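# Pour beans from cup into pot, set cup down

## Task

Tip every black bean out of the clear cup into the black pot, holding the cup just above the pot's rim so nothing spills. Then place the emptied cup upright on the round table and release it.

## Robot and tools

ROBOT. Two arms, left_arm and right_arm. Each carries a five-digit hand (index, middle, ring, thumb). right_arm has a right hand and left_arm its mirror-image left hand. Measured bases in the scene frame: left_arm at (+0.010, +0.691, 0) m, right_arm at (-0.035, -0.709, 0) m, both turned almost not at all about z.

FRAMES. Scene frame: origin at table-top height, halfway between the nominal bases; +z up, +x outward over the table, left_arm on the +y side (image left/right does not follow these names). Reported end_effector_position (m), end_effector_quat_wxyz and velocities are in the scene frame, and can be a few cm off. Pose offsets you send are expressed in each arm's own Hand target axes. Hand point axes (right hand): +z runs along the straightened fingers toward the tips, +x crosses the palm away from the thumb, +y points out of the back, with the palm face at y = -0.062 m. On the left hand +x points toward the thumb instead. Straight fingertips reach about 0.12 m past the hand point along +z. A rigid mast sits by the wrist (x +0.05 to +0.10, z -0.16 to -0.11) and can collide.

THE 48-NUMBER ROW. One list covers both arms, every value in [-1, 1]: left_arm dx, dy, dz, rx, ry, rz; then 16 left hand motors; left current_limit; left speed; then the same 24 for right_arm. The six pose numbers are an offset, not a pose: measured from that arm's Hand target as it stood when the action or move began, in that target's axes; 1.0 equals 0.6 m or 180 degrees; rx, ry, rz form one rotation vector. Repeating an offset moves the arm further. Six zeros hold an arm at its Hand target. Motor order: index_abd, index_mcp, index_pip, index_dip, middle_abd, middle_mcp, middle_pip, middle_dip, ring_abd, ring_mcp, ring_pip, ring_dip, thumb_cmc, thumb_axl, thumb_mcp, thumb_ipl. These 16 are absolute goal angles scaled between each hinge's stops; lower values curl fingers toward the palm (straight is about +0.75 mcp, +0.58 pip, +0.70 dip, 0 abd; thumb_cmc +0.71 beside the palm, lower swings it in front). A zero is a real goal, so to keep a hand unchanged resend its hand_goal, hand_current_limit and hand_speed. current_limit maps -1..+1 to 0..550 mA (floor 11 mA); speed sets the hinge rate as (speed+1)/2 of 8.5 rad/s. Initial values are +0.4 and -0.6; the last sent values persist.

TOOLS.
execute_actions(actions, cameras): actions is a list of actions, each a table of 1 to 15 rows, one per 1/30 s step; a short table repeats its last row. Every row counts from the action's starting Hand target. An empty list returns images and full status.
move(target, speed, blend, stop_force, zero, blocking, cameras): target is one 48-number row or a list of up to 15; all offsets in a list count from the same starting Hand targets. speed is path speed in m/s, 0.002 to 3.2 (default 0.25), turns capped at twice that in rad/s; one value or one per target. blend in m rounds corners of a list (0 means stop at each). stop_force in N, 4 to 120, ends an arm's path on that much resisting push; not usable with turning or with blocking=false. zero (default true) re-zeroes force before the move. Paths are straight, do not avoid obstacles, cap at 10 s. The result adds a move: line with done, off_target, moving, held or fault, and limits=paced (pose clipped) or limits=held (steps withheld).
wait(seconds 0 to 10), stop() brakes a running move, zoom_image(camera, region [x0,y0,x1,y1], at most 504 by 504 pixels), zero_wrist_force(arm), finished_scene(scene: the current scene number) ends the scene for good.

Cameras: cam_high, cam_low, cam_left_wrist, cam_right_wrist, each 672x504; cameras=["all"], a list of names, or [] for none.

RESULTS. Hand target is the last commanded pose after clipping; the hand often settles short of it and the next command re-asks for it. Orientation commands are clipped to 32 degrees from the measured one per step. Hand lists follow motor order: hand_goal, hand_measured, hand_current_ma, hand_state (moving, goal, blocked, overload). Wrist force and torque are in end-effector axes; a third line gives the peak since the last shown.

AVOID. Spilling beans or tipping too high above the pot; letting the cup or pot fall or leave the table; releasing the cup while it moves; dropping it from a height. Contact force near 150 N, or joint torque at its limits (wrist joints 48.6 N m), stops an arm for 10 s. Keep the arms and hands apart; a hand closing on the other hand counts as a press between arms. Motor current at 495 mA or above for 5 s shuts a finger off for 10 s; after a HAND FAULT line, further calls in that reply are skipped. Holding loads or stretching out heats motors; at 85 °C an arm brakes for 30 s or more. Route paths around each arm's own base, and approach surfaces slowly with a target only slightly past contact.

Each tool is called as a command line: name --argument value for each argument, lists and objects as JSON in quotes; but a table of rows of numbers goes row by row, as --pt "numbers of a row", without its own name.

## Session

execute_actions --actions '[]'

Scene clock: 0.00 s.
left_arm: end_effector_position=(+0.4500, +0.9387, +0.2599) hand_goal=(+0.000, +0.754, +0.576, +0.696, +0.000, +0.754, +0.576, +0.696, +0.000, +0.754, +0.576, +0.696, +0.714, +0.678, +0.226, +0.168) hand_measured=(+0.000, +0.754, +0.576, +0.696, +0.000, +0.754, +0.576, +0.696, +0.000, +0.754, +0.576, +0.696, +0.714, +0.678, +0.226, +0.168) hand_current_ma=(+0, +0, +0, +0, +0, +0, +0, +0, +0, +0, +0, +0, +0, +0, +0, +0) hand_state=(goal, goal, goal, goal, goal, goal, goal, goal, goal, goal, goal, goal, goal, goal, goal, goal) hand_current_limit=0.40 hand_speed=-0.60 end_effector_quat_wxyz=(+0.510, -0.377, +0.756, +0.160) | right_arm: end_effector_position=(+0.6313, -0.3257, +0.3782) hand_goal=(+0.000, +0.754, +0.576, +0.696, +0.000, +0.754, +0.576, +0.696, +0.000, +0.754, +0.576, +0.696, +0.714, +0.678, +0.226, +0.168) hand_measured=(+0.000, +0.754, +0.576, +0.696, +0.000, +0.754, +0.576, +0.696, +0.000, +0.754, +0.576, +0.696, +0.714, +0.678, +0.226, +0.168) hand_current_ma=(+0, +0, +0, +0, +0, +0, +0, +0, +0, +0, +0, +0, +0, +0, +0, +0) hand_state=(goal, goal, goal, goal, goal, goal, goal, goal, goal, goal, goal, goal, goal, goal, goal, goal) hand_current_limit=0.40 hand_speed=-0.60 end_effector_quat_wxyz=(-0.346, -0.039, +0.907, +0.237)
Joint positions: left_arm=[-0.384 -1.71 2.288 0.288 0.596 0.642] | right_arm=[0.076 -0.916 1.344 1.914 1.131 1.34]
Joint velocities: within noise
Joint torques (N m): no reading
Wrist force (N): no reading
Wrist torque (N m): no reading
Wrist force, peak (N): no reading
Hand target: left_arm +0.4500, +0.9387, +0.2599; +0.510, -0.377, +0.756, +0.160 | right_arm +0.6313, -0.3257, +0.3782; -0.346, -0.039, +0.907, +0.237

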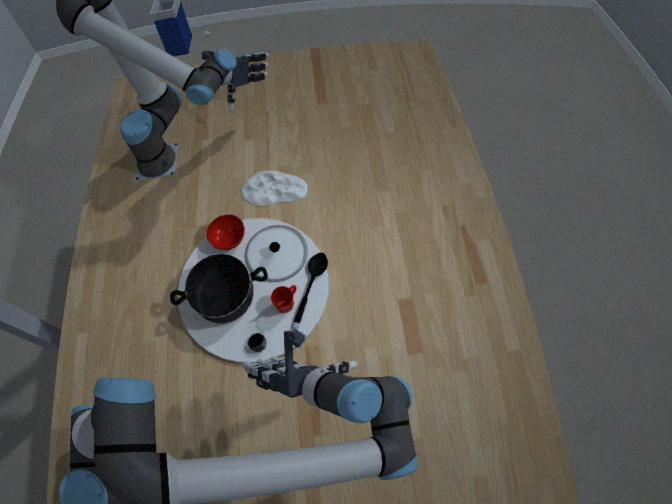

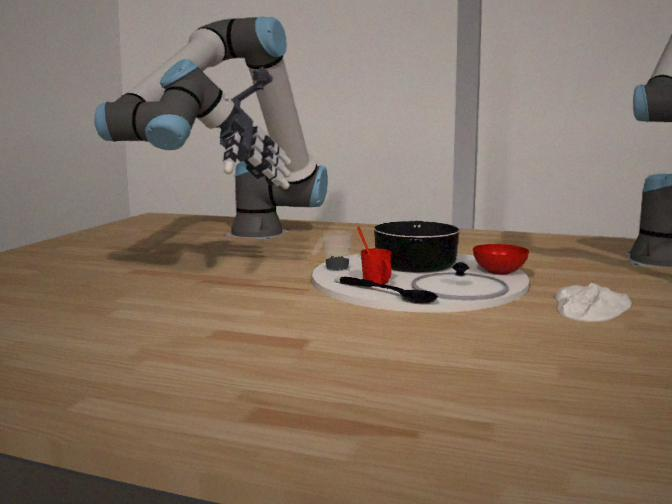

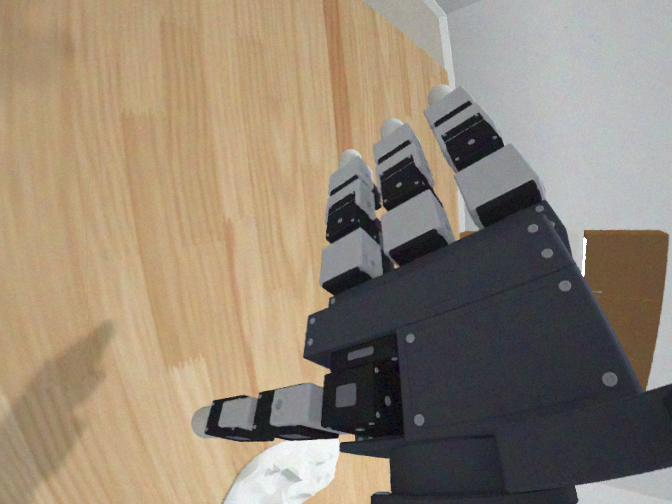

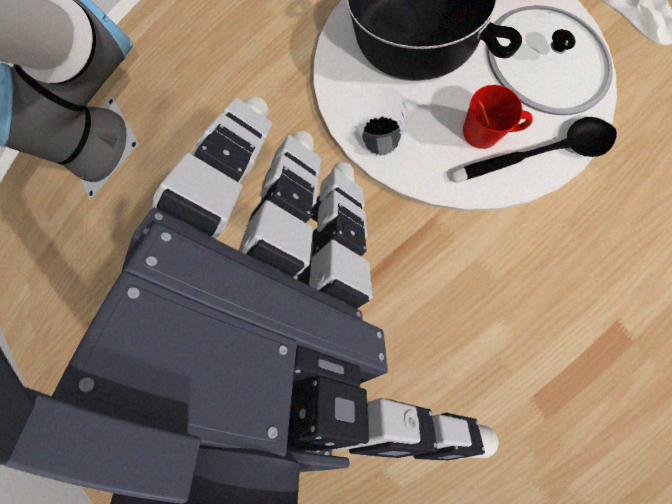

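zoom_image --camera "cam_high" --region '[170, 200, 350, 370]'

zoom_image --camera "cam_low" --region '[290, 190, 550, 330]'

zoom_image --camera "cam_right_wrist" --region '[310, 0, 630, 230]'

Scaled by 2.800 from the camera's 672x504 image, which has a finer 960x720 frame.

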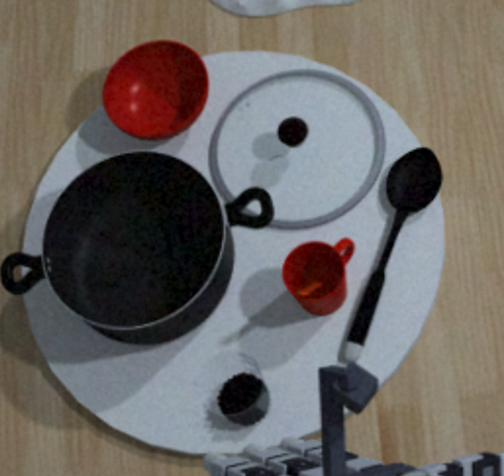

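Scaled by 1.938 from the camera's 672x504 image, which has a finer 960x720 frame.

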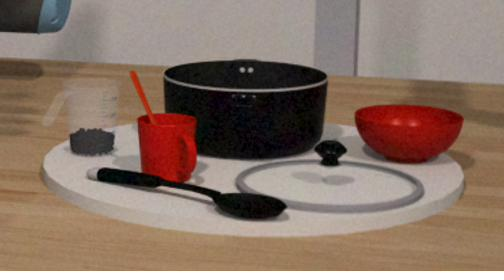

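Scaled by 1.575 from the camera's 672x504 image, which has a finer 960x720 frame.

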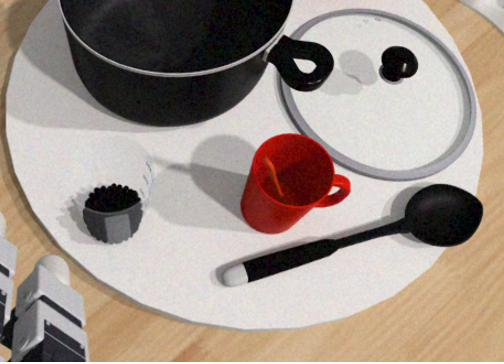

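zoom_image --camera "cam_right_wrist" --region '[340, 80, 430, 170]'

zoom_image --camera "cam_high" --region '[225, 310, 305, 370]'

zoom_image --camera "cam_low" --region '[300, 215, 380, 285]'

Scaled by 5.600 from the camera's 672x504 image, which has a finer 960x720 frame.

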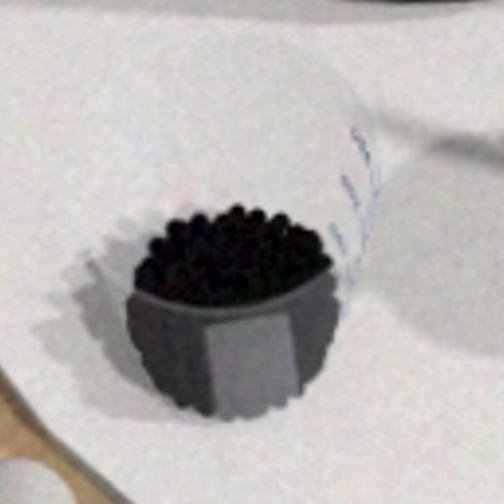

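Scaled by 6.300 from the camera's 672x504 image, which has a finer 960x720 frame.

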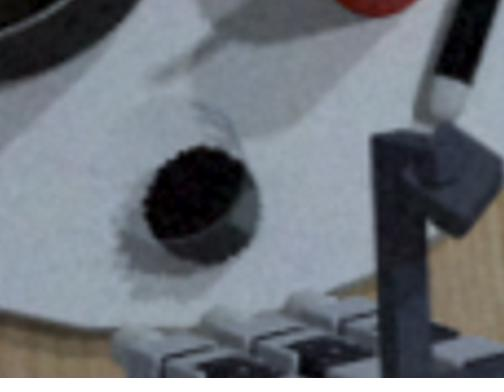

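Scaled by 6.300 from the camera's 672x504 image, which has a finer 960x720 frame.

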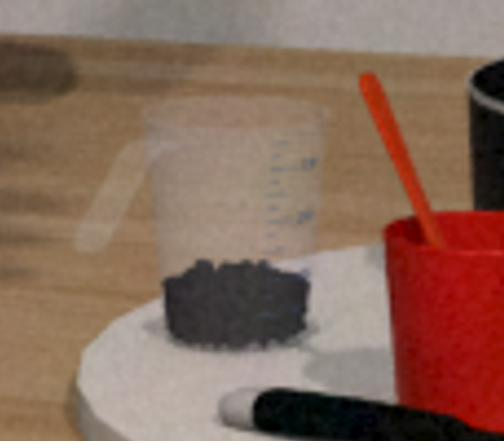

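move --target '[0,0,0,0,0,0, 0,0.754,0.576,0.696,0,0.754,0.576,0.696,0,0.754,0.576,0.696,0.714,0.678,0.226,0.168,0.4,-0.6, 0.2763,-0.0815,0.4022,-0.1397,0.1941,0.2211, 0,0.07,0.285,0.406,0,0.07,0.285,0.406,0,0.95,0.95,0.95,-0.571,0.678,0.226,0.168,0.4,-0.6]' --speed 0.2 --cameras '["all"]'

Scene clock: 21.47 s.
left_arm: end_effector_position=(+0.4500, +0.9387, +0.2599) hand_goal=(+0.000, +0.754, +0.576, +0.696, +0.000, +0.754, +0.576, +0.696, +0.000, +0.754, +0.576, +0.696, +0.714, +0.678, +0.226, +0.168) hand_measured=(+0.002, +0.754, +0.576, +0.696, +0.002, +0.754, +0.576, +0.696, +0.000, +0.754, +0.576, +0.696, +0.714, +0.678, +0.226, +0.168) hand_current_ma=(+0, +0, +0, +0, +0, +0, +0, +0, +0, +0, +0, +0, +0, +0, +0, +0) hand_state=(goal, goal, goal, goal, goal, goal, goal, goal, goal, goal, goal, goal, goal, goal, goal, goal) hand_current_limit=0.40 hand_speed=-0.60 end_effector_quat_wxyz=(+0.510, -0.377, +0.756, +0.160) | right_arm: end_effector_position=(+0.3454, -0.3109, +0.3003) hand_goal=(+0.000, +0.070, +0.286, +0.406, +0.000, +0.070, +0.286, +0.406, +0.000, +0.950, +0.950, +0.950, -0.570, +0.678, +0.226, +0.168) hand_measured=(+0.002, +0.072, +0.290, +0.408, +0.002, +0.072, +0.290, +0.410, +0.002, +0.950, +0.948, +0.946, -0.554, +0.678, +0.226, +0.168) hand_current_ma=(+0, +1, +2, +2, +1, +1, +2, +2, +0, +0, -1, -2, +21, +0, +0, +0) hand_state=(goal, goal, goal, goal, goal, goal, goal, goal, goal, goal, goal, goal, goal, goal, goal, goal) hand_current_limit=0.40 hand_speed=-0.60 end_effector_quat_wxyz=(+0.653, -0.271, -0.653, -0.270)
Joint positions: left_arm=[-0.384 -1.71 2.288 0.288 0.596 0.642] | right_arm=[0.018 -1.114 2.289 1.966 0.806 1.572]
Joint torques (N m): left_arm=[-3.39 -23.54 -35.5 2.29 -1.07 -0.36] | right_arm=[9.13 -43.89 -9.42 -1.2 0.92 -2.32]
Wrist force (N): left_arm=[0.1 0.1 -0.3] | right_arm=[0.1 0.0 1.1]
Wrist torque (N m): left_arm=[0.05 -0.01 0.00] | right_arm=[-0.18 0.04 0.18]
Wrist force, peak (N): left_arm=[-0.7 0.1 -0.3] | right_arm=[0.1 -0.9 2.1]
Hand target: left_arm +0.4500, +0.9387, +0.2599; +0.510, -0.377, +0.756, +0.160 | right_arm +0.3452, -0.3108, +0.3003; +0.653, -0.271, -0.653, -0.270
Off the commanded pose: left_arm 0.000 m, 0 deg | right_arm 0.000 m, 0 deg.
move: done
camera_calibration:
cam_right_wrist: T_world_to_cam=[[0.445976, 0.47403, -0.759211, 0.255187], [0.140923, -0.874847, -0.463448, -0.224215], [-0.883881, 0.0996962, -0.456963, 0.59899], [0, 0, 0, 1]] pos_world=[0.447226, -0.376837, 0.363545]

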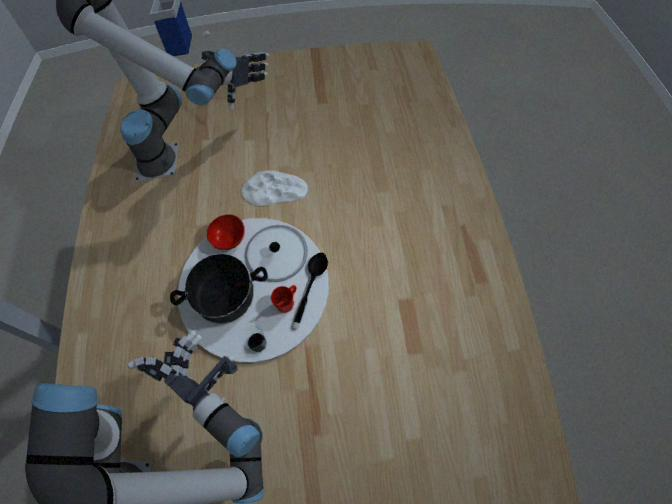

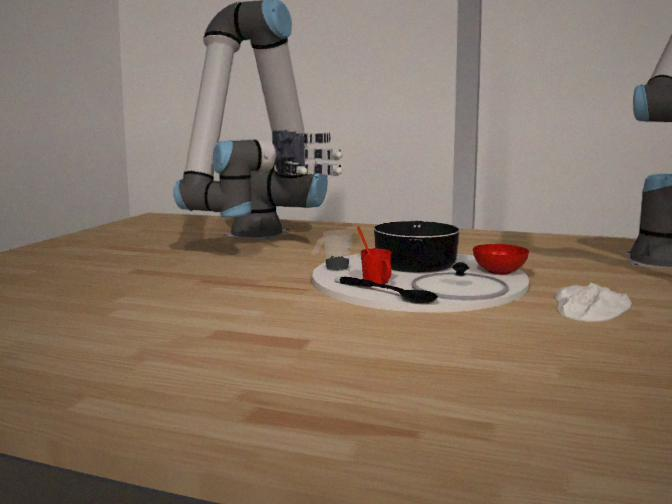

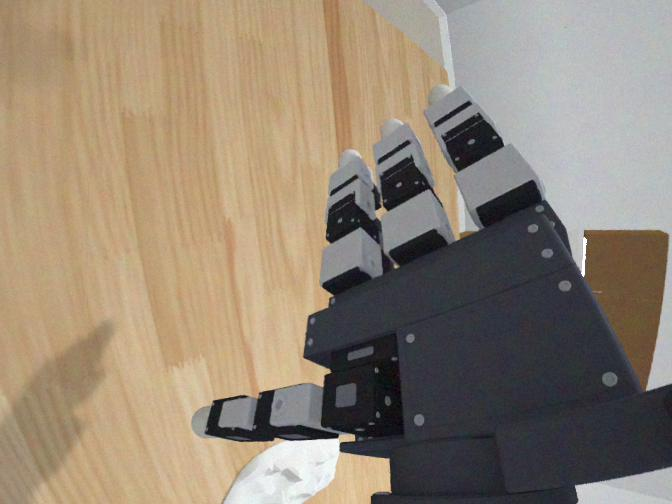

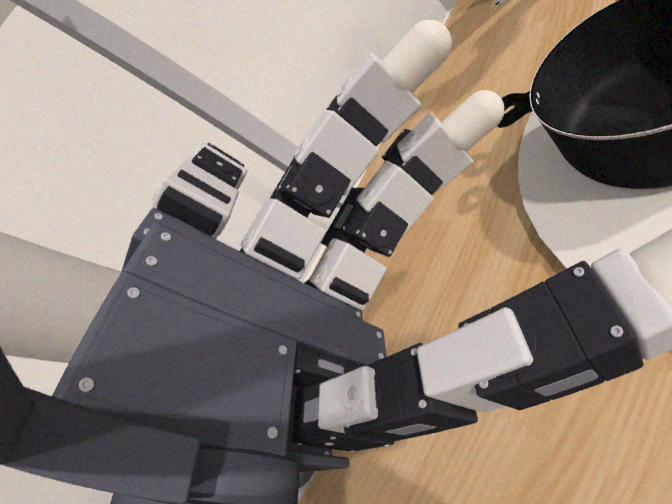

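move --target '[0,0,0,0,0,0, 0,0.754,0.576,0.696,0,0.754,0.576,0.696,0,0.754,0.576,0.696,0.714,0.678,0.226,0.168,0.4,-0.6, 0,0.2922,-0.443,-0.4167,0,0, 0,0.07,0.285,0.406,0,0.07,0.285,0.406,0,0.95,0.95,0.95,-0.571,0.678,0.226,0.168,0.4,-0.6]' --speed 0.25

Scene clock: 27.73 s.
left_arm: end_effector_position=(+0.4500, +0.9387, +0.2599) hand_goal=(+0.000, +0.754, +0.576, +0.696, +0.000, +0.754, +0.576, +0.696, +0.000, +0.754, +0.576, +0.696, +0.714, +0.678, +0.226, +0.168) hand_measured=(+0.002, +0.754, +0.576, +0.696, +0.002, +0.754, +0.576, +0.696, +0.000, +0.754, +0.576, +0.696, +0.714, +0.678, +0.226, +0.168) hand_current_ma=(+0, +0, +0, +0, +0, +0, +0, +0, +0, +0, +0, +0, +0, +0, +0, +0) hand_state=(goal, goal, goal, goal, goal, goal, goal, goal, goal, goal, goal, goal, goal, goal, goal, goal) hand_current_limit=0.40 hand_speed=-0.60 end_effector_quat_wxyz=(+0.510, -0.377, +0.756, +0.160) | right_arm: end_effector_position=(+0.6571, -0.3747, +0.3003) hand_goal=(+0.000, +0.070, +0.286, +0.406, +0.000, +0.070, +0.286, +0.406, +0.000, +0.950, +0.950, +0.950, -0.570, +0.678, +0.226, +0.168) hand_measured=(+0.002, +0.072, +0.290, +0.408, +0.002, +0.072, +0.290, +0.410, +0.002, +0.950, +0.948, +0.946, -0.554, +0.678, +0.226, +0.168) hand_current_ma=(+1, +1, +2, +2, +1, +1, +2, +2, +0, +0, -1, -2, +21, +0, +0, +0) hand_state=(goal, goal, goal, goal, goal, goal, goal, goal, goal, goal, goal, goal, goal, goal, goal, goal) hand_current_limit=0.40 hand_speed=-0.60 end_effector_quat_wxyz=(-0.353, +0.613, +0.354, +0.612)
Joint positions: left_arm=[-0.384 -1.71 2.288 0.288 0.596 0.642] | right_arm=[0.018 -1.114 2.288 1.969 -0.502 1.569]
Joint torques (N m): left_arm=[-2.25 -23.62 -35.53 2.55 -1.12 -0.33] | right_arm=[-19.44 -64.91 -11.87 -3.9 -2.8 -2.37]
Wrist force (N): left_arm=[-0.1 0.1 -0.2] | right_arm=[0.0 0.1 0.8]
Wrist torque (N m): left_arm=[0.03 0.00 -0.01] | right_arm=[-0.14 0.06 0.26]
Wrist force, peak (N): left_arm=[-0.2 0.7 0.0] | right_arm=[0.0 0.2 2.2]
Hand target: left_arm +0.4500, +0.9387, +0.2599; +0.510, -0.377, +0.756, +0.160 | right_arm +0.6571, -0.3748, +0.3003; -0.353, +0.613, +0.354, +0.612
Off the commanded pose: left_arm 0.000 m, 0 deg | right_arm 0.000 m, 0 deg.
move: done

move --pt "0 0 0 0 0 0 0 0.754 0.576 0.696 0 0.754 0.576 0.696 0 0.754 0.576 0.696 0.714 0.678 0.226 0.168 0.4 -0.6 0.211 -0.207 -0.0148 0.1628 0.1628 0.0436 0 0.07 0.285 0.406 0 0.07 0.285 0.406 0 0.95 0.95 0.95 -0.571 0.678 0.226 0.168 0.4 -0.6" --pt "0 0 0 0 0 0 0 0.754 0.576 0.696 0 0.754 0.576 0.696 0 0.754 0.576 0.696 0.714 0.678 0.226 0.168 0.4 -0.6 0 -0.4273 -0.0832 0.3333 0 0 0 0.07 0.285 0.406 0 0.07 0.285 0.406 0 0.95 0.95 0.95 -0.571 0.678 0.226 0.168 0.4 -0.6" --speed 0.15 --cameras '["cam_low"]'

Scene clock: 33.93 s.
left_arm: end_effector_position=(+0.4500, +0.9387, +0.2599) hand_goal=(+0.000, +0.754, +0.576, +0.696, +0.000, +0.754, +0.576, +0.696, +0.000, +0.754, +0.576, +0.696, +0.714, +0.678, +0.226, +0.168) hand_measured=(+0.002, +0.754, +0.576, +0.696, +0.002, +0.754, +0.576, +0.696, +0.000, +0.754, +0.576, +0.696, +0.714, +0.678, +0.226, +0.168) hand_current_ma=(+0, +0, +0, +0, +0, +0, +0, +0, +0, +0, +0, +0, +0, +0, +0, +0) hand_state=(goal, goal, goal, goal, goal, goal, goal, goal, goal, goal, goal, goal, goal, goal, goal, goal) hand_current_limit=0.40 hand_speed=-0.60 end_effector_quat_wxyz=(+0.510, -0.377, +0.756, +0.160) | right_arm: end_effector_position=(+0.4100, -0.2897, +0.3003) hand_goal=(+0.000, +0.070, +0.286, +0.406, +0.000, +0.070, +0.286, +0.406, +0.000, +0.950, +0.950, +0.950, -0.570, +0.678, +0.226, +0.168) hand_measured=(+0.002, +0.068, +0.288, +0.408, +0.002, +0.068, +0.288, +0.408, +0.002, +0.950, +0.948, +0.948, -0.554, +0.678, +0.226, +0.168) hand_current_ma=(+1, +0, +1, +2, +1, -1, +1, +2, +0, +0, -1, -2, +21, +0, +0, +0) hand_state=(goal, goal, goal, goal, goal, goal, goal, goal, goal, goal, goal, goal, goal, goal, goal, goal) hand_current_limit=0.40 hand_speed=-0.60 end_effector_quat_wxyz=(+0.612, -0.354, -0.612, -0.353)
Joint positions: left_arm=[-0.384 -1.71 2.288 0.288 0.596 0.642] | right_arm=[0.017 -1.509 2.166 -0.659 -0.545 4.714]
Joint torques (N m): left_arm=[-0.83 -24.82 -35.31 2.29 -1.14 -0.33] | right_arm=[-20.4 -31.53 -43.03 -1.29 0.25 1.83]
Wrist force (N): left_arm=[-0.2 -0.3 -0.2] | right_arm=[0.3 0.0 0.6]
Wrist torque (N m): left_arm=[-0.03 0.02 0.00] | right_arm=[-0.15 0.03 0.31]
Wrist force, peak (N): left_arm=[-0.4 0.5 -0.6] | right_arm=[-0.4 1.1 1.1]
Hand target: left_arm +0.4500, +0.9387, +0.2599; +0.510, -0.377, +0.756, +0.160 | right_arm +0.4102, -0.2898, +0.3002; +0.612, -0.354, -0.612, -0.353
Off the commanded pose: left_arm 0.000 m, 0 deg | right_arm 0.000 m, 0 deg.
move: done
Images, in order (width x height): cam_low 672x504.

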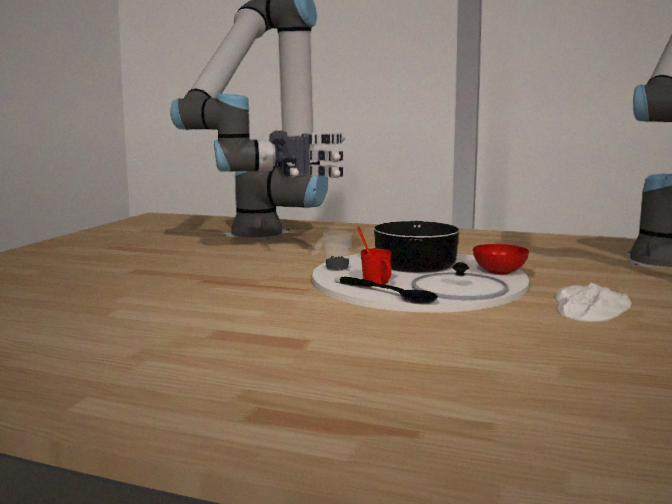

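move --target '[0,0,0,0,0,0, 0,0.754,0.576,0.696,0,0.754,0.576,0.696,0,0.754,0.576,0.696,0.714,0.678,0.226,0.168,0.4,-0.6, -0.2,-0.1113,0.0238,0.0833,0,0, 0,0.07,0.285,0.406,0,0.07,0.285,0.406,0,0.95,0.95,0.95,-0.571,0.678,0.226,0.168,0.4,-0.6]' --speed 0.15 --cameras '["cam_low","cam_right_wrist","cam_high"]'

Scene clock: 35.83 s.
left_arm: end_effector_position=(+0.4500, +0.9387, +0.2599) hand_goal=(+0.000, +0.754, +0.576, +0.696, +0.000, +0.754, +0.576, +0.696, +0.000, +0.754, +0.576, +0.696, +0.714, +0.678, +0.226, +0.168) hand_measured=(+0.002, +0.754, +0.576, +0.696, +0.002, +0.754, +0.576, +0.696, +0.000, +0.754, +0.576, +0.696, +0.714, +0.678, +0.226, +0.168) hand_current_ma=(+0, +0, +0, +0, +0, +0, +0, +0, +0, +0, +0, +0, +0, +0, +0, +0) hand_state=(goal, goal, goal, goal, goal, goal, goal, goal, goal, goal, goal, goal, goal, goal, goal, goal) hand_current_limit=0.40 hand_speed=-0.60 end_effector_quat_wxyz=(+0.510, -0.377, +0.756, +0.160) | right_arm: end_effector_position=(+0.3451, -0.3108, +0.1803) hand_goal=(+0.000, +0.070, +0.286, +0.406, +0.000, +0.070, +0.286, +0.406, +0.000, +0.950, +0.950, +0.950, -0.570, +0.678, +0.226, +0.168) hand_measured=(+0.002, +0.068, +0.288, +0.408, +0.002, +0.068, +0.288, +0.408, +0.002, +0.950, +0.948, +0.948, -0.554, +0.678, +0.226, +0.168) hand_current_ma=(+1, +0, +1, +2, +1, -1, +1, +2, +1, +0, -1, -2, +21, +0, +0, +0) hand_state=(goal, goal, goal, goal, goal, goal, goal, goal, goal, goal, goal, goal, goal, goal, goal, goal) hand_current_limit=0.40 hand_speed=-0.60 end_effector_quat_wxyz=(+0.653, -0.271, -0.653, -0.271)
Joint positions: left_arm=[-0.384 -1.71 2.288 0.288 0.596 0.642] | right_arm=[0.018 -1.336 2.253 -0.917 -0.806 4.713]
Joint torques (N m): left_arm=[-2.27 -22.58 -34.63 2.25 -1.01 -0.25] | right_arm=[-2.37 -38.83 -33.29 0.41 -1.06 2.54]
Wrist force (N): left_arm=[0.0 0.1 0.3] | right_arm=[0.3 0.0 1.3]
Wrist torque (N m): left_arm=[-0.01 0.01 0.00] | right_arm=[-0.20 -0.01 0.31]
Wrist force, peak (N): left_arm=[0.0 0.6 -0.4] | right_arm=[1.7 0.7 1.1]
Hand target: left_arm +0.4500, +0.9387, +0.2599; +0.510, -0.377, +0.756, +0.160 | right_arm +0.3452, -0.3109, +0.1803; +0.653, -0.271, -0.653, -0.271
Off the commanded pose: left_arm 0.000 m, 0 deg | right_arm 0.000 m, 0 deg.
move: done
camera_calibration:
cam_right_wrist: T_world_to_cam=[[0.445827, 0.473997, -0.759319, 0.164176], [0.140608, -0.874841, -0.463554, -0.279678], [-0.884007, 0.0998991, -0.456676, 0.543995], [0, 0, 0, 1]] pos_world=[0.447026, -0.376837, 0.243446]
Images, in order (width x height): cam_high 672x504, cam_low 672x504, cam_right_wrist 672x504.

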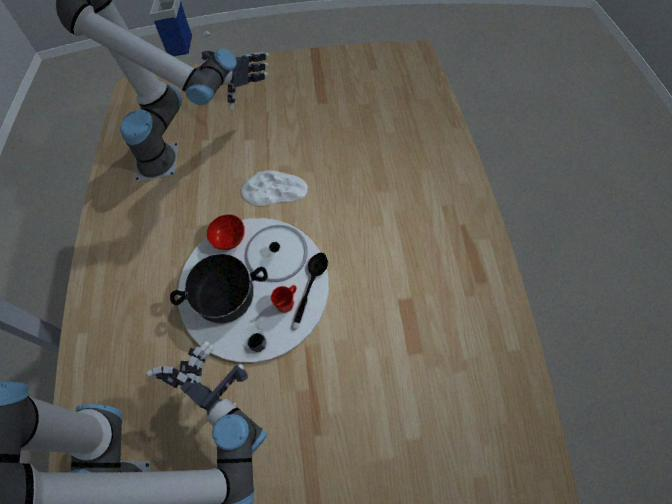

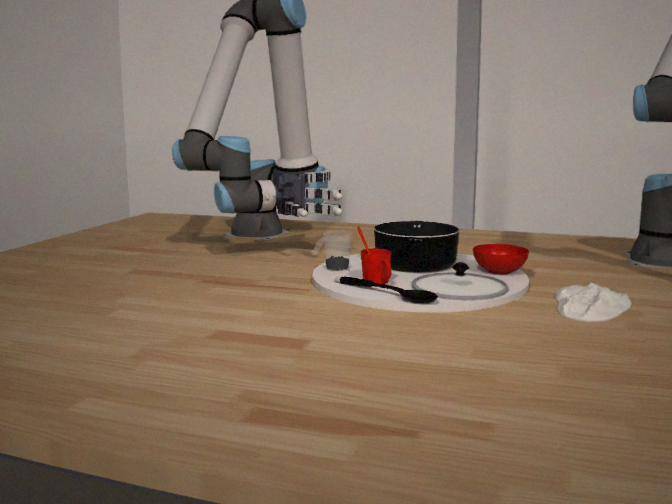

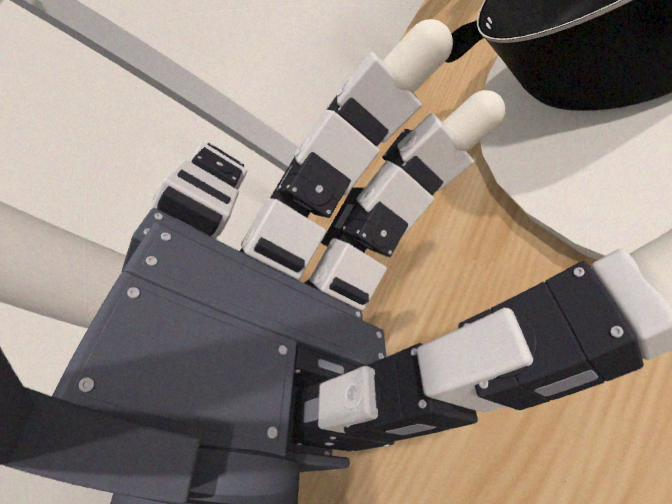

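zoom_image --camera "cam_high" --region '[140, 310, 300, 420]'

zoom_image --camera "cam_low" --region '[260, 140, 400, 280]'

Scaled by 3.150 from the camera's 672x504 image, which has a finer 960x720 frame.

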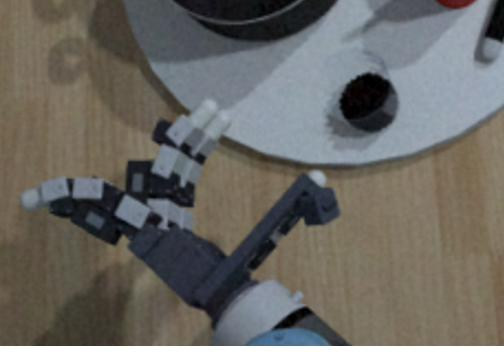

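Scaled by 3.600 from the camera's 672x504 image, which has a finer 960x720 frame.

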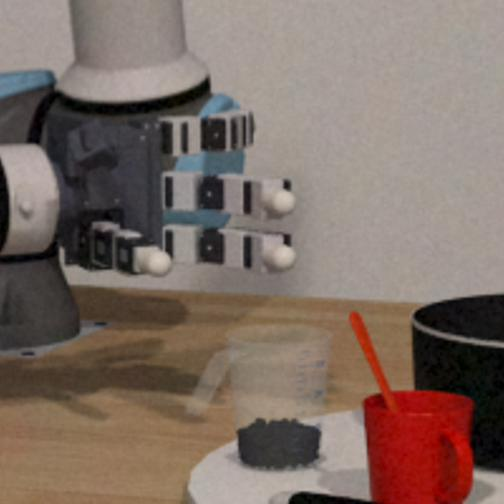

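move --target '[0,0,0,0,0,0, 0,0.754,0.576,0.696,0,0.754,0.576,0.696,0,0.754,0.576,0.696,0.714,0.678,0.226,0.168,0.4,-0.6, -0.1867,0.0532,-0.0042,0,0,0, 0,0.07,0.285,0.406,0,0.07,0.285,0.406,0,0.95,0.95,0.95,-0.486,0.678,0.226,0.168,0.4,-0.6]' --speed 0.08 --stop_force 20 --cameras '["cam_low","cam_right_wrist","cam_high"]'

zoom_image --camera "cam_low" --region '[260, 180, 400, 320]'

zoom_image --camera "cam_high" --region '[150, 300, 300, 430]'

Scene clock: 42.03 s.
left_arm: end_effector_position=(+0.4500, +0.9387, +0.2599) hand_goal=(+0.000, +0.754, +0.576, +0.696, +0.000, +0.754, +0.576, +0.696, +0.000, +0.754, +0.576, +0.696, +0.714, +0.678, +0.226, +0.168) hand_measured=(+0.002, +0.754, +0.576, +0.696, +0.002, +0.754, +0.576, +0.696, +0.000, +0.754, +0.576, +0.696, +0.714, +0.678, +0.226, +0.168) hand_current_ma=(+0, +0, +0, +0, +0, +0, +0, +0, +0, +0, +0, +0, +0, +0, +0, +0) hand_state=(goal, goal, goal, goal, goal, goal, goal, goal, goal, goal, goal, goal, goal, goal, goal, goal) hand_current_limit=0.40 hand_speed=-0.60 end_effector_quat_wxyz=(+0.510, -0.377, +0.756, +0.160) | right_arm: end_effector_position=(+0.3696, -0.2902, +0.0682) hand_goal=(+0.000, +0.070, +0.286, +0.406, +0.000, +0.070, +0.286, +0.406, +0.000, +0.950, +0.950, +0.950, -0.486, +0.678, +0.226, +0.168) hand_measured=(+0.002, +0.068, +0.288, +0.408, +0.002, +0.068, +0.288, +0.408, +0.002, +0.950, +0.948, +0.948, -0.480, +0.678, +0.226, +0.168) hand_current_ma=(+1, +0, +1, +2, +1, -1, +1, +2, +1, +0, -1, -2, +6, +0, +0, +0) hand_state=(goal, goal, goal, goal, goal, goal, goal, goal, goal, goal, goal, goal, goal, goal, goal, goal) hand_current_limit=0.40 hand_speed=-0.60 end_effector_quat_wxyz=(+0.653, -0.271, -0.653, -0.271)
Joint positions: left_arm=[-0.384 -1.71 2.288 0.288 0.596 0.642] | right_arm=[0.059 -1.102 2.23 -1.129 -0.765 4.714]
Joint torques (N m): left_arm=[-1.4 -23.12 -35.18 2.1 -0.94 -0.51] | right_arm=[-20.55 -49.55 -10.83 2.35 -2.78 2.24]
Wrist force (N): left_arm=[-0.5 -0.1 -0.2] | right_arm=[0.3 0.1 1.0]
Wrist torque (N m): left_arm=[0.00 0.07 -0.05] | right_arm=[-0.18 0.02 0.32]
Wrist force, peak (N): left_arm=[-0.2 -0.5 -0.6] | right_arm=[1.0 -0.3 1.4]
Hand target: left_arm +0.4500, +0.9387, +0.2599; +0.510, -0.377, +0.756, +0.160 | right_arm +0.3696, -0.2902, +0.0682; +0.653, -0.271, -0.653, -0.271
Off the commanded pose: left_arm 0.000 m, 0 deg | right_arm 0.000 m, 0 deg.
move: done
camera_calibration:
cam_right_wrist: T_world_to_cam=[[0.445896, 0.473962, -0.7593, 0.058442], [0.140724, -0.874871, -0.463462, -0.317083], [-0.883953, 0.0998043, -0.4568, 0.512317], [0, 0, 0, 1]] pos_world=[0.471426, -0.356237, 0.131445]
Images, in order (width x height): cam_high 672x504, cam_low 672x504, cam_right_wrist 672x504.

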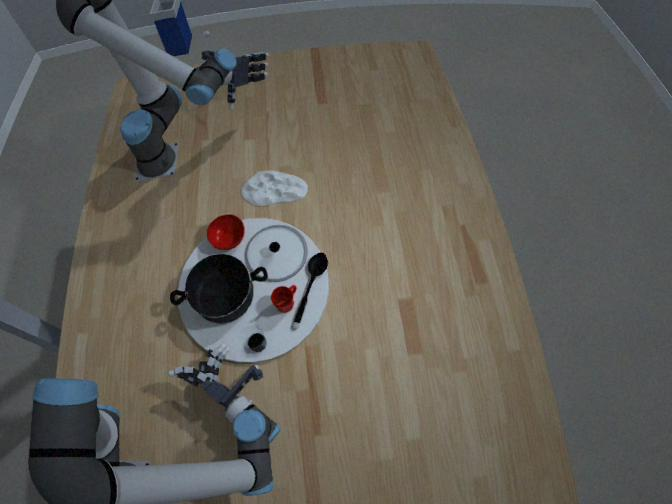

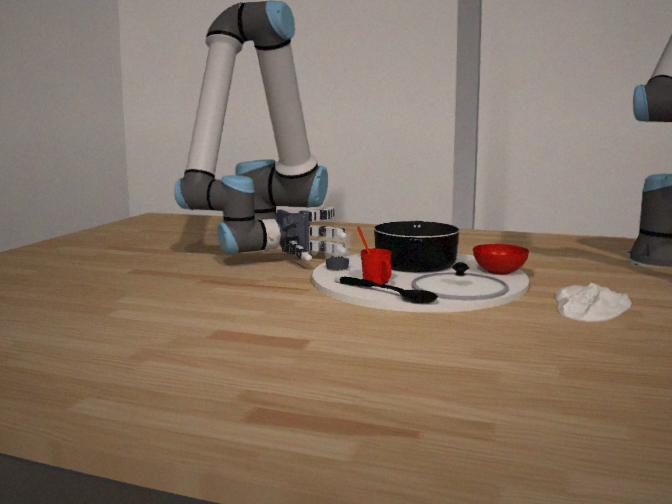

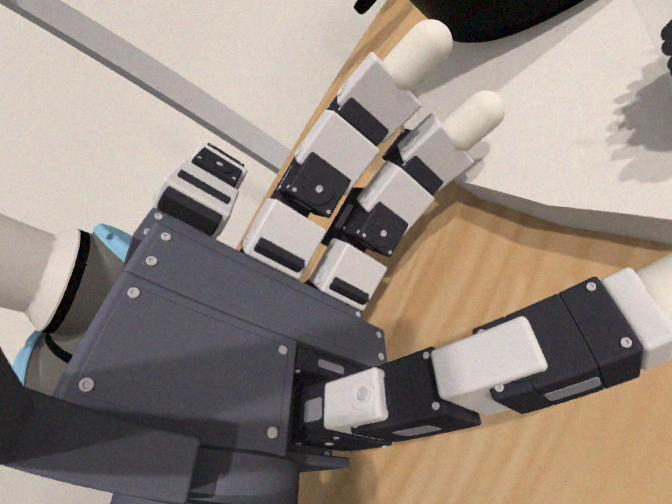

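Scaled by 3.600 from the camera's 672x504 image, which has a finer 960x720 frame.

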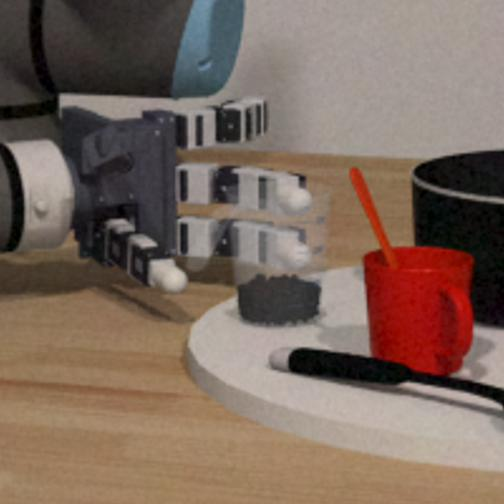

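Scaled by 3.360 from the camera's 672x504 image, which has a finer 960x720 frame.

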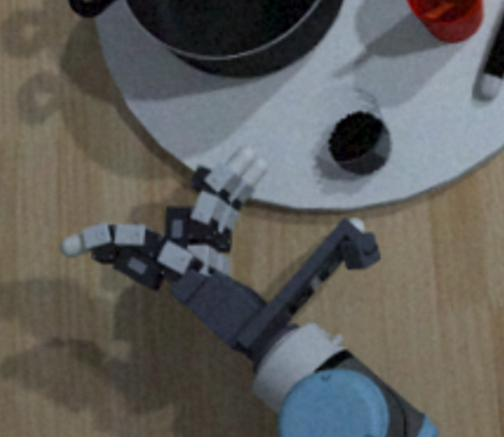

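move --target '[0,0,0,0,0,0, 0,0.754,0.576,0.696,0,0.754,0.576,0.696,0,0.754,0.576,0.696,0.714,0.678,0.226,0.168,0.4,-0.6, 0,0.0833,0,0,0,0, 0,0.07,0.285,0.406,0,0.07,0.285,0.406,0,0.95,0.95,0.95,-0.486,0.678,0.226,0.168,0.4,-0.6]' --speed 0.08 --stop_force 12 --cameras '["cam_low","cam_right_wrist","cam_high"]'

zoom_image --camera "cam_right_wrist" --region '[420, 0, 672, 252]'

Scene clock: 44.57 s.
left_arm: end_effector_position=(+0.4500, +0.9387, +0.2599) hand_goal=(+0.000, +0.754, +0.576, +0.696, +0.000, +0.754, +0.576, +0.696, +0.000, +0.754, +0.576, +0.696, +0.714, +0.678, +0.226, +0.168) hand_measured=(+0.002, +0.754, +0.576, +0.696, +0.002, +0.754, +0.576, +0.696, +0.000, +0.754, +0.576, +0.696, +0.714, +0.678, +0.226, +0.168) hand_current_ma=(+0, +0, +0, +0, +0, +0, +0, +0, +0, +0, +0, +0, +0, +0, +0, +0) hand_state=(goal, goal, goal, goal, goal, goal, goal, goal, goal, goal, goal, goal, goal, goal, goal, goal) hand_current_limit=0.40 hand_speed=-0.60 end_effector_quat_wxyz=(+0.510, -0.377, +0.756, +0.160) | right_arm: end_effector_position=(+0.4049, -0.2549, +0.0682) hand_goal=(+0.000, +0.070, +0.286, +0.406, +0.000, +0.070, +0.286, +0.406, +0.000, +0.950, +0.950, +0.950, -0.486, +0.678, +0.226, +0.168) hand_measured=(+0.002, +0.068, +0.288, +0.408, +0.002, +0.068, +0.288, +0.408, +0.002, +0.950, +0.948, +0.948, -0.480, +0.678, +0.226, +0.168) hand_current_ma=(+1, +0, +1, +2, +1, -1, +1, +2, +1, +0, -1, -2, +6, +0, +0, +0) hand_state=(goal, goal, goal, goal, goal, goal, goal, goal, goal, goal, goal, goal, goal, goal, goal, goal) hand_current_limit=0.40 hand_speed=-0.60 end_effector_quat_wxyz=(+0.653, -0.271, -0.653, -0.271)
Joint positions: left_arm=[-0.384 -1.71 2.288 0.288 0.596 0.642] | right_arm=[0.12 -1.059 2.139 -1.081 -0.704 4.714]
Joint torques (N m): left_arm=[-1.73 -22.04 -35.22 2.1 -1.08 -0.13] | right_arm=[-21.22 -70.43 -22.71 -1.36 -2.87 -2.32]
Wrist force (N): left_arm=[-0.4 -0.2 -0.2] | right_arm=[0.2 0.0 0.7]
Wrist torque (N m): left_arm=[-0.01 0.05 -0.02] | right_arm=[-0.17 0.03 0.29]
Wrist force, peak (N): left_arm=[-0.5 0.4 0.0] | right_arm=[0.1 -1.0 1.4]
Hand target: left_arm +0.4500, +0.9387, +0.2599; +0.510, -0.377, +0.756, +0.160 | right_arm +0.4049, -0.2549, +0.0682; +0.653, -0.271, -0.653, -0.271
Off the commanded pose: left_arm 0.000 m, 0 deg | right_arm 0.000 m, 0 deg.
move: done
camera_calibration:
cam_right_wrist: T_world_to_cam=[[0.445896, 0.473962, -0.7593, 0.0258505], [0.140724, -0.874871, -0.463462, -0.291228], [-0.883953, 0.0998043, -0.4568, 0.54004], [0, 0, 0, 1]] pos_world=[0.506826, -0.320937, 0.131345]
Images, in order (width x height): cam_high 672x504, cam_low 672x504, cam_right_wrist 672x504.

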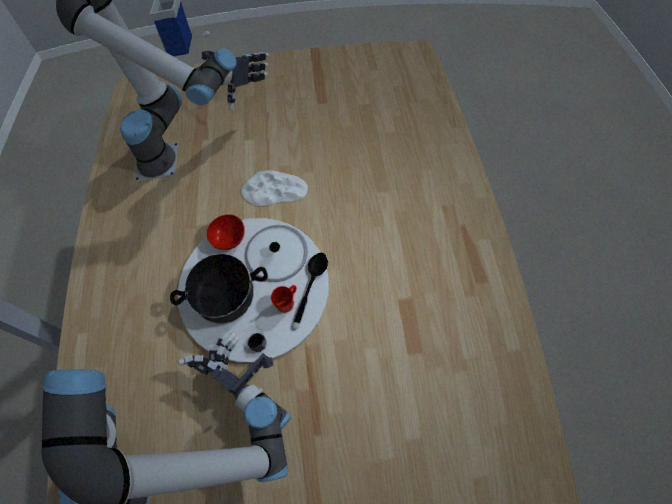

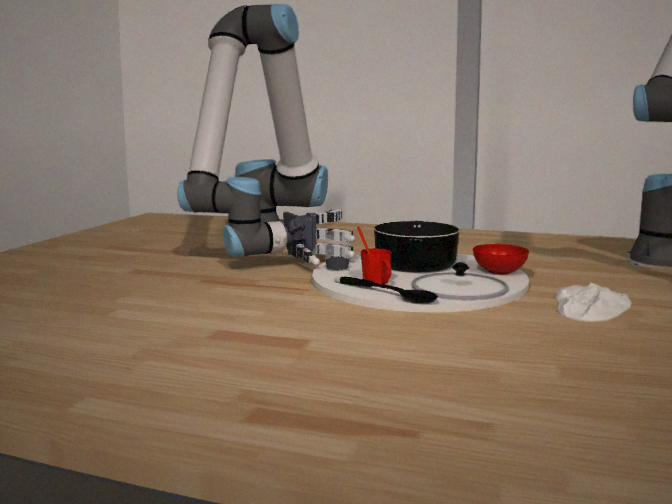

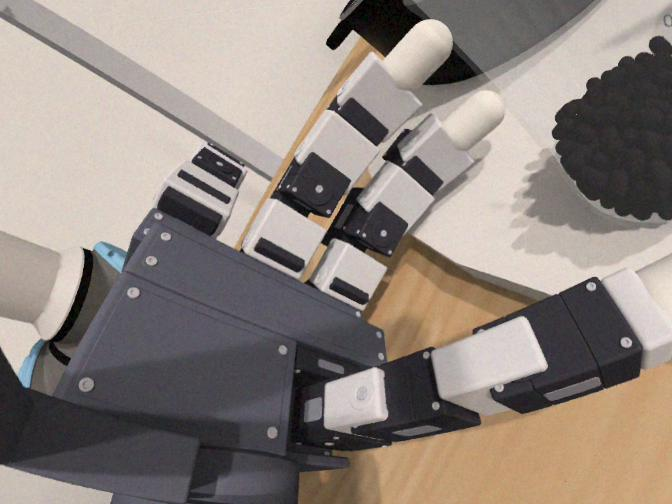

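Scaled by 2.000 from the camera's 672x504 image, which has a finer 960x720 frame.

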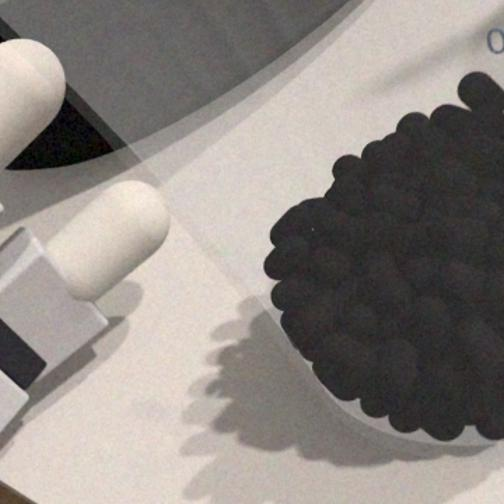

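zoom_image --camera "cam_high" --region '[190, 310, 300, 400]'

zoom_image --camera "cam_low" --region '[270, 200, 380, 290]'

Scaled by 4.582 from the camera's 672x504 image, which has a finer 960x720 frame.

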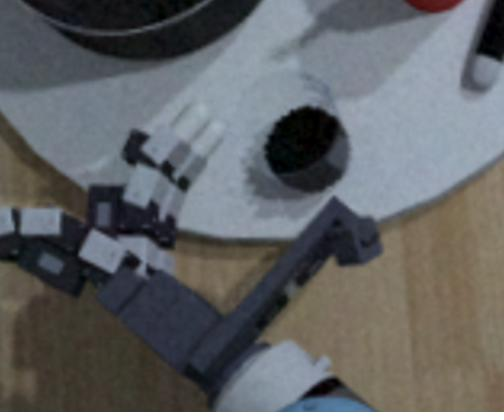

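Scaled by 4.582 from the camera's 672x504 image, which has a finer 960x720 frame.

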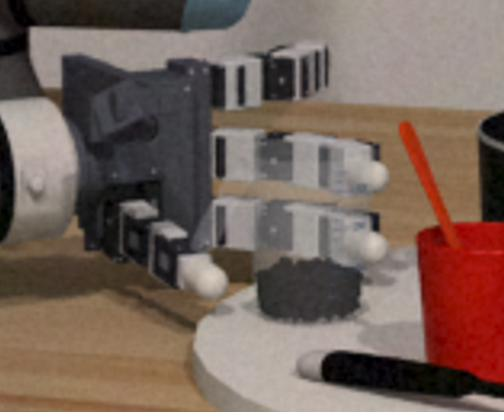

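move --target '[0,0,0,0,0,0, 0,0.754,0.576,0.696,0,0.754,0.576,0.696,0,0.754,0.576,0.696,0.714,0.678,0.226,0.168,0.4,-0.6, 0,0.0667,0,0,0,0, 0,0.07,0.285,0.406,0,0.07,0.285,0.406,0,0.95,0.95,0.95,-0.486,0.678,0.226,0.168,0.4,-0.6]' --speed 0.05 --stop_force 6 --cameras '["cam_low","cam_right_wrist","cam_high"]'

zoom_image --camera "cam_right_wrist" --region '[370, 0, 672, 302]'

zoom_image --camera "cam_high" --region '[190, 310, 300, 400]'

zoom_image --camera "cam_low" --region '[270, 200, 380, 290]'

Scene clock: 53.93 s.
left_arm: end_effector_position=(+0.4500, +0.9387, +0.2599) hand_goal=(+0.000, +0.754, +0.576, +0.696, +0.000, +0.754, +0.576, +0.696, +0.000, +0.754, +0.576, +0.696, +0.714, +0.678, +0.226, +0.168) hand_measured=(+0.002, +0.754, +0.576, +0.696, +0.002, +0.754, +0.576, +0.696, +0.000, +0.754, +0.576, +0.696, +0.714, +0.678, +0.226, +0.168) hand_current_ma=(+0, +0, +0, +0, +0, +0, +0, +0, +0, +0, +0, +0, +0, +0, +0, +0) hand_state=(goal, goal, goal, goal, goal, goal, goal, goal, goal, goal, goal, goal, goal, goal, goal, goal) hand_current_limit=0.40 hand_speed=-0.60 end_effector_quat_wxyz=(+0.510, -0.377, +0.756, +0.160) | right_arm: end_effector_position=(+0.4332, -0.2266, +0.0682) hand_goal=(+0.000, +0.070, +0.286, +0.406, +0.000, +0.070, +0.286, +0.406, +0.000, +0.950, +0.950, +0.950, -0.486, +0.678, +0.226, +0.168) hand_measured=(+0.002, +0.068, +0.288, +0.408, +0.002, +0.068, +0.288, +0.408, +0.002, +0.950, +0.948, +0.948, -0.480, +0.678, +0.226, +0.168) hand_current_ma=(+1, +0, +1, +2, +1, -1, +1, +2, +1, +0, -1, -2, +6, +0, +0, +0) hand_state=(goal, goal, goal, goal, goal, goal, goal, goal, goal, goal, goal, goal, goal, goal, goal, goal) hand_current_limit=0.40 hand_speed=-0.60 end_effector_quat_wxyz=(+0.653, -0.271, -0.653, -0.271)
Joint positions: left_arm=[-0.384 -1.71 2.288 0.288 0.596 0.642] | right_arm=[0.163 -1.023 2.063 -1.041 -0.661 4.714]
Joint torques (N m): left_arm=[-0.24 -23.61 -34.98 2.42 -1.05 -0.21] | right_arm=[-20.81 -74.84 -14.64 -1.42 -2.84 -1.73]
Wrist force (N): left_arm=[-0.2 0.1 -0.3] | right_arm=[0.4 0.0 0.7]
Wrist torque (N m): left_arm=[0.04 0.02 -0.02] | right_arm=[-0.16 0.01 0.30]
Wrist force, peak (N): left_arm=[-0.3 -0.7 -0.1] | right_arm=[0.4 -0.9 1.5]
Hand target: left_arm +0.4500, +0.9387, +0.2599; +0.510, -0.377, +0.756, +0.160 | right_arm +0.4332, -0.2266, +0.0682; +0.653, -0.271, -0.653, -0.271
Off the commanded pose: left_arm 0.000 m, 0 deg | right_arm 0.000 m, 0 deg.
move: done
camera_calibration:
cam_right_wrist: T_world_to_cam=[[0.445896, 0.473962, -0.7593, -0.0001815], [0.140724, -0.874871, -0.463462, -0.270451], [-0.883953, 0.0998043, -0.4568, 0.562231], [0, 0, 0, 1]] pos_world=[0.535126, -0.292637, 0.131345]
Images, in order (width x height): cam_high 672x504, cam_low 672x504, cam_right_wrist 672x504.

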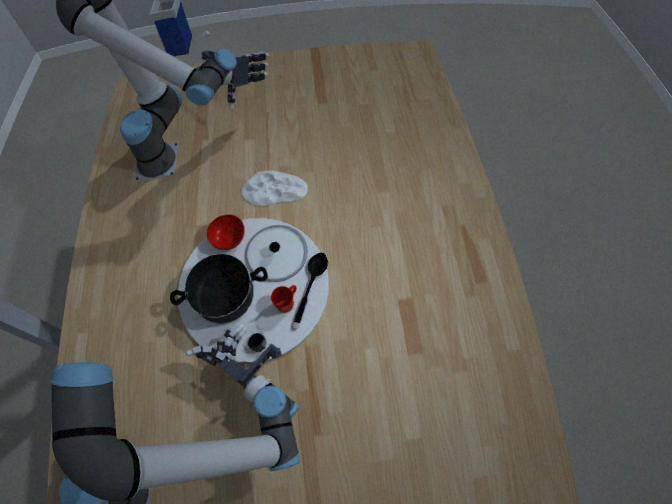

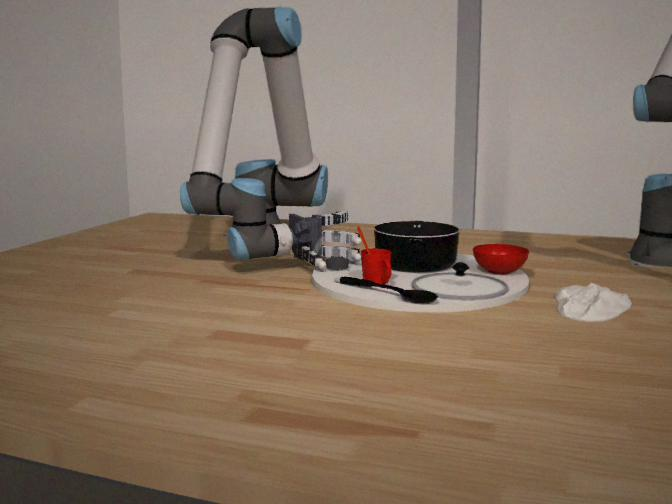

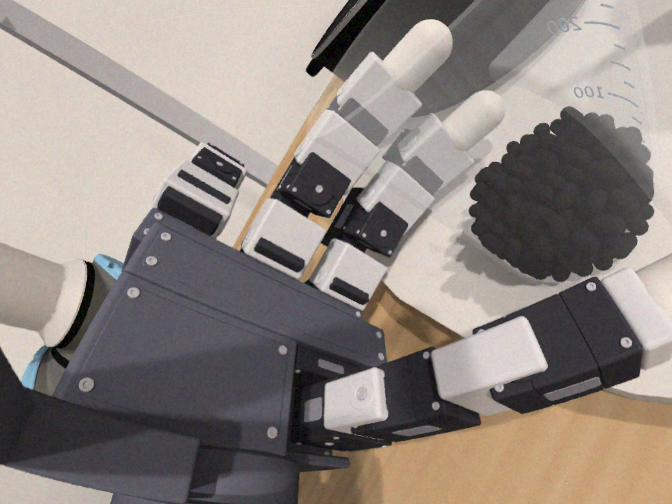

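Scaled by 1.669 from the camera's 672x504 image, which has a finer 960x720 frame.

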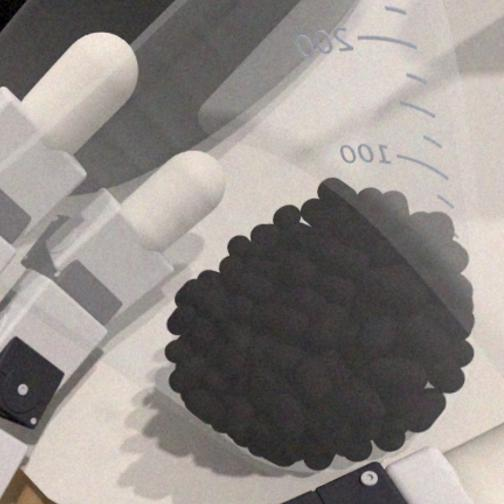

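Scaled by 4.582 from the camera's 672x504 image, which has a finer 960x720 frame.

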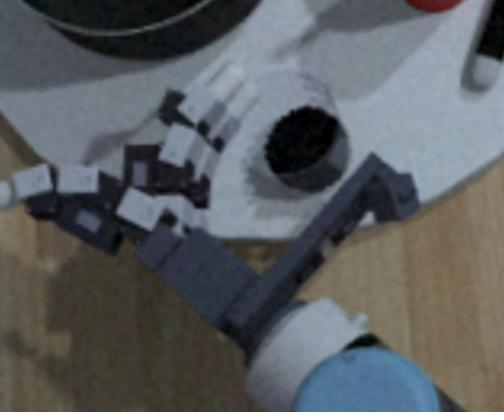

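Scaled by 4.582 from the camera's 672x504 image, which has a finer 960x720 frame.

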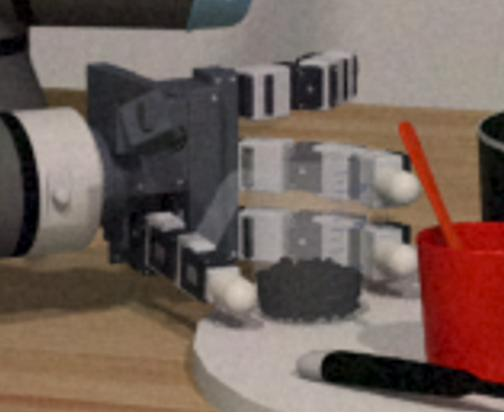

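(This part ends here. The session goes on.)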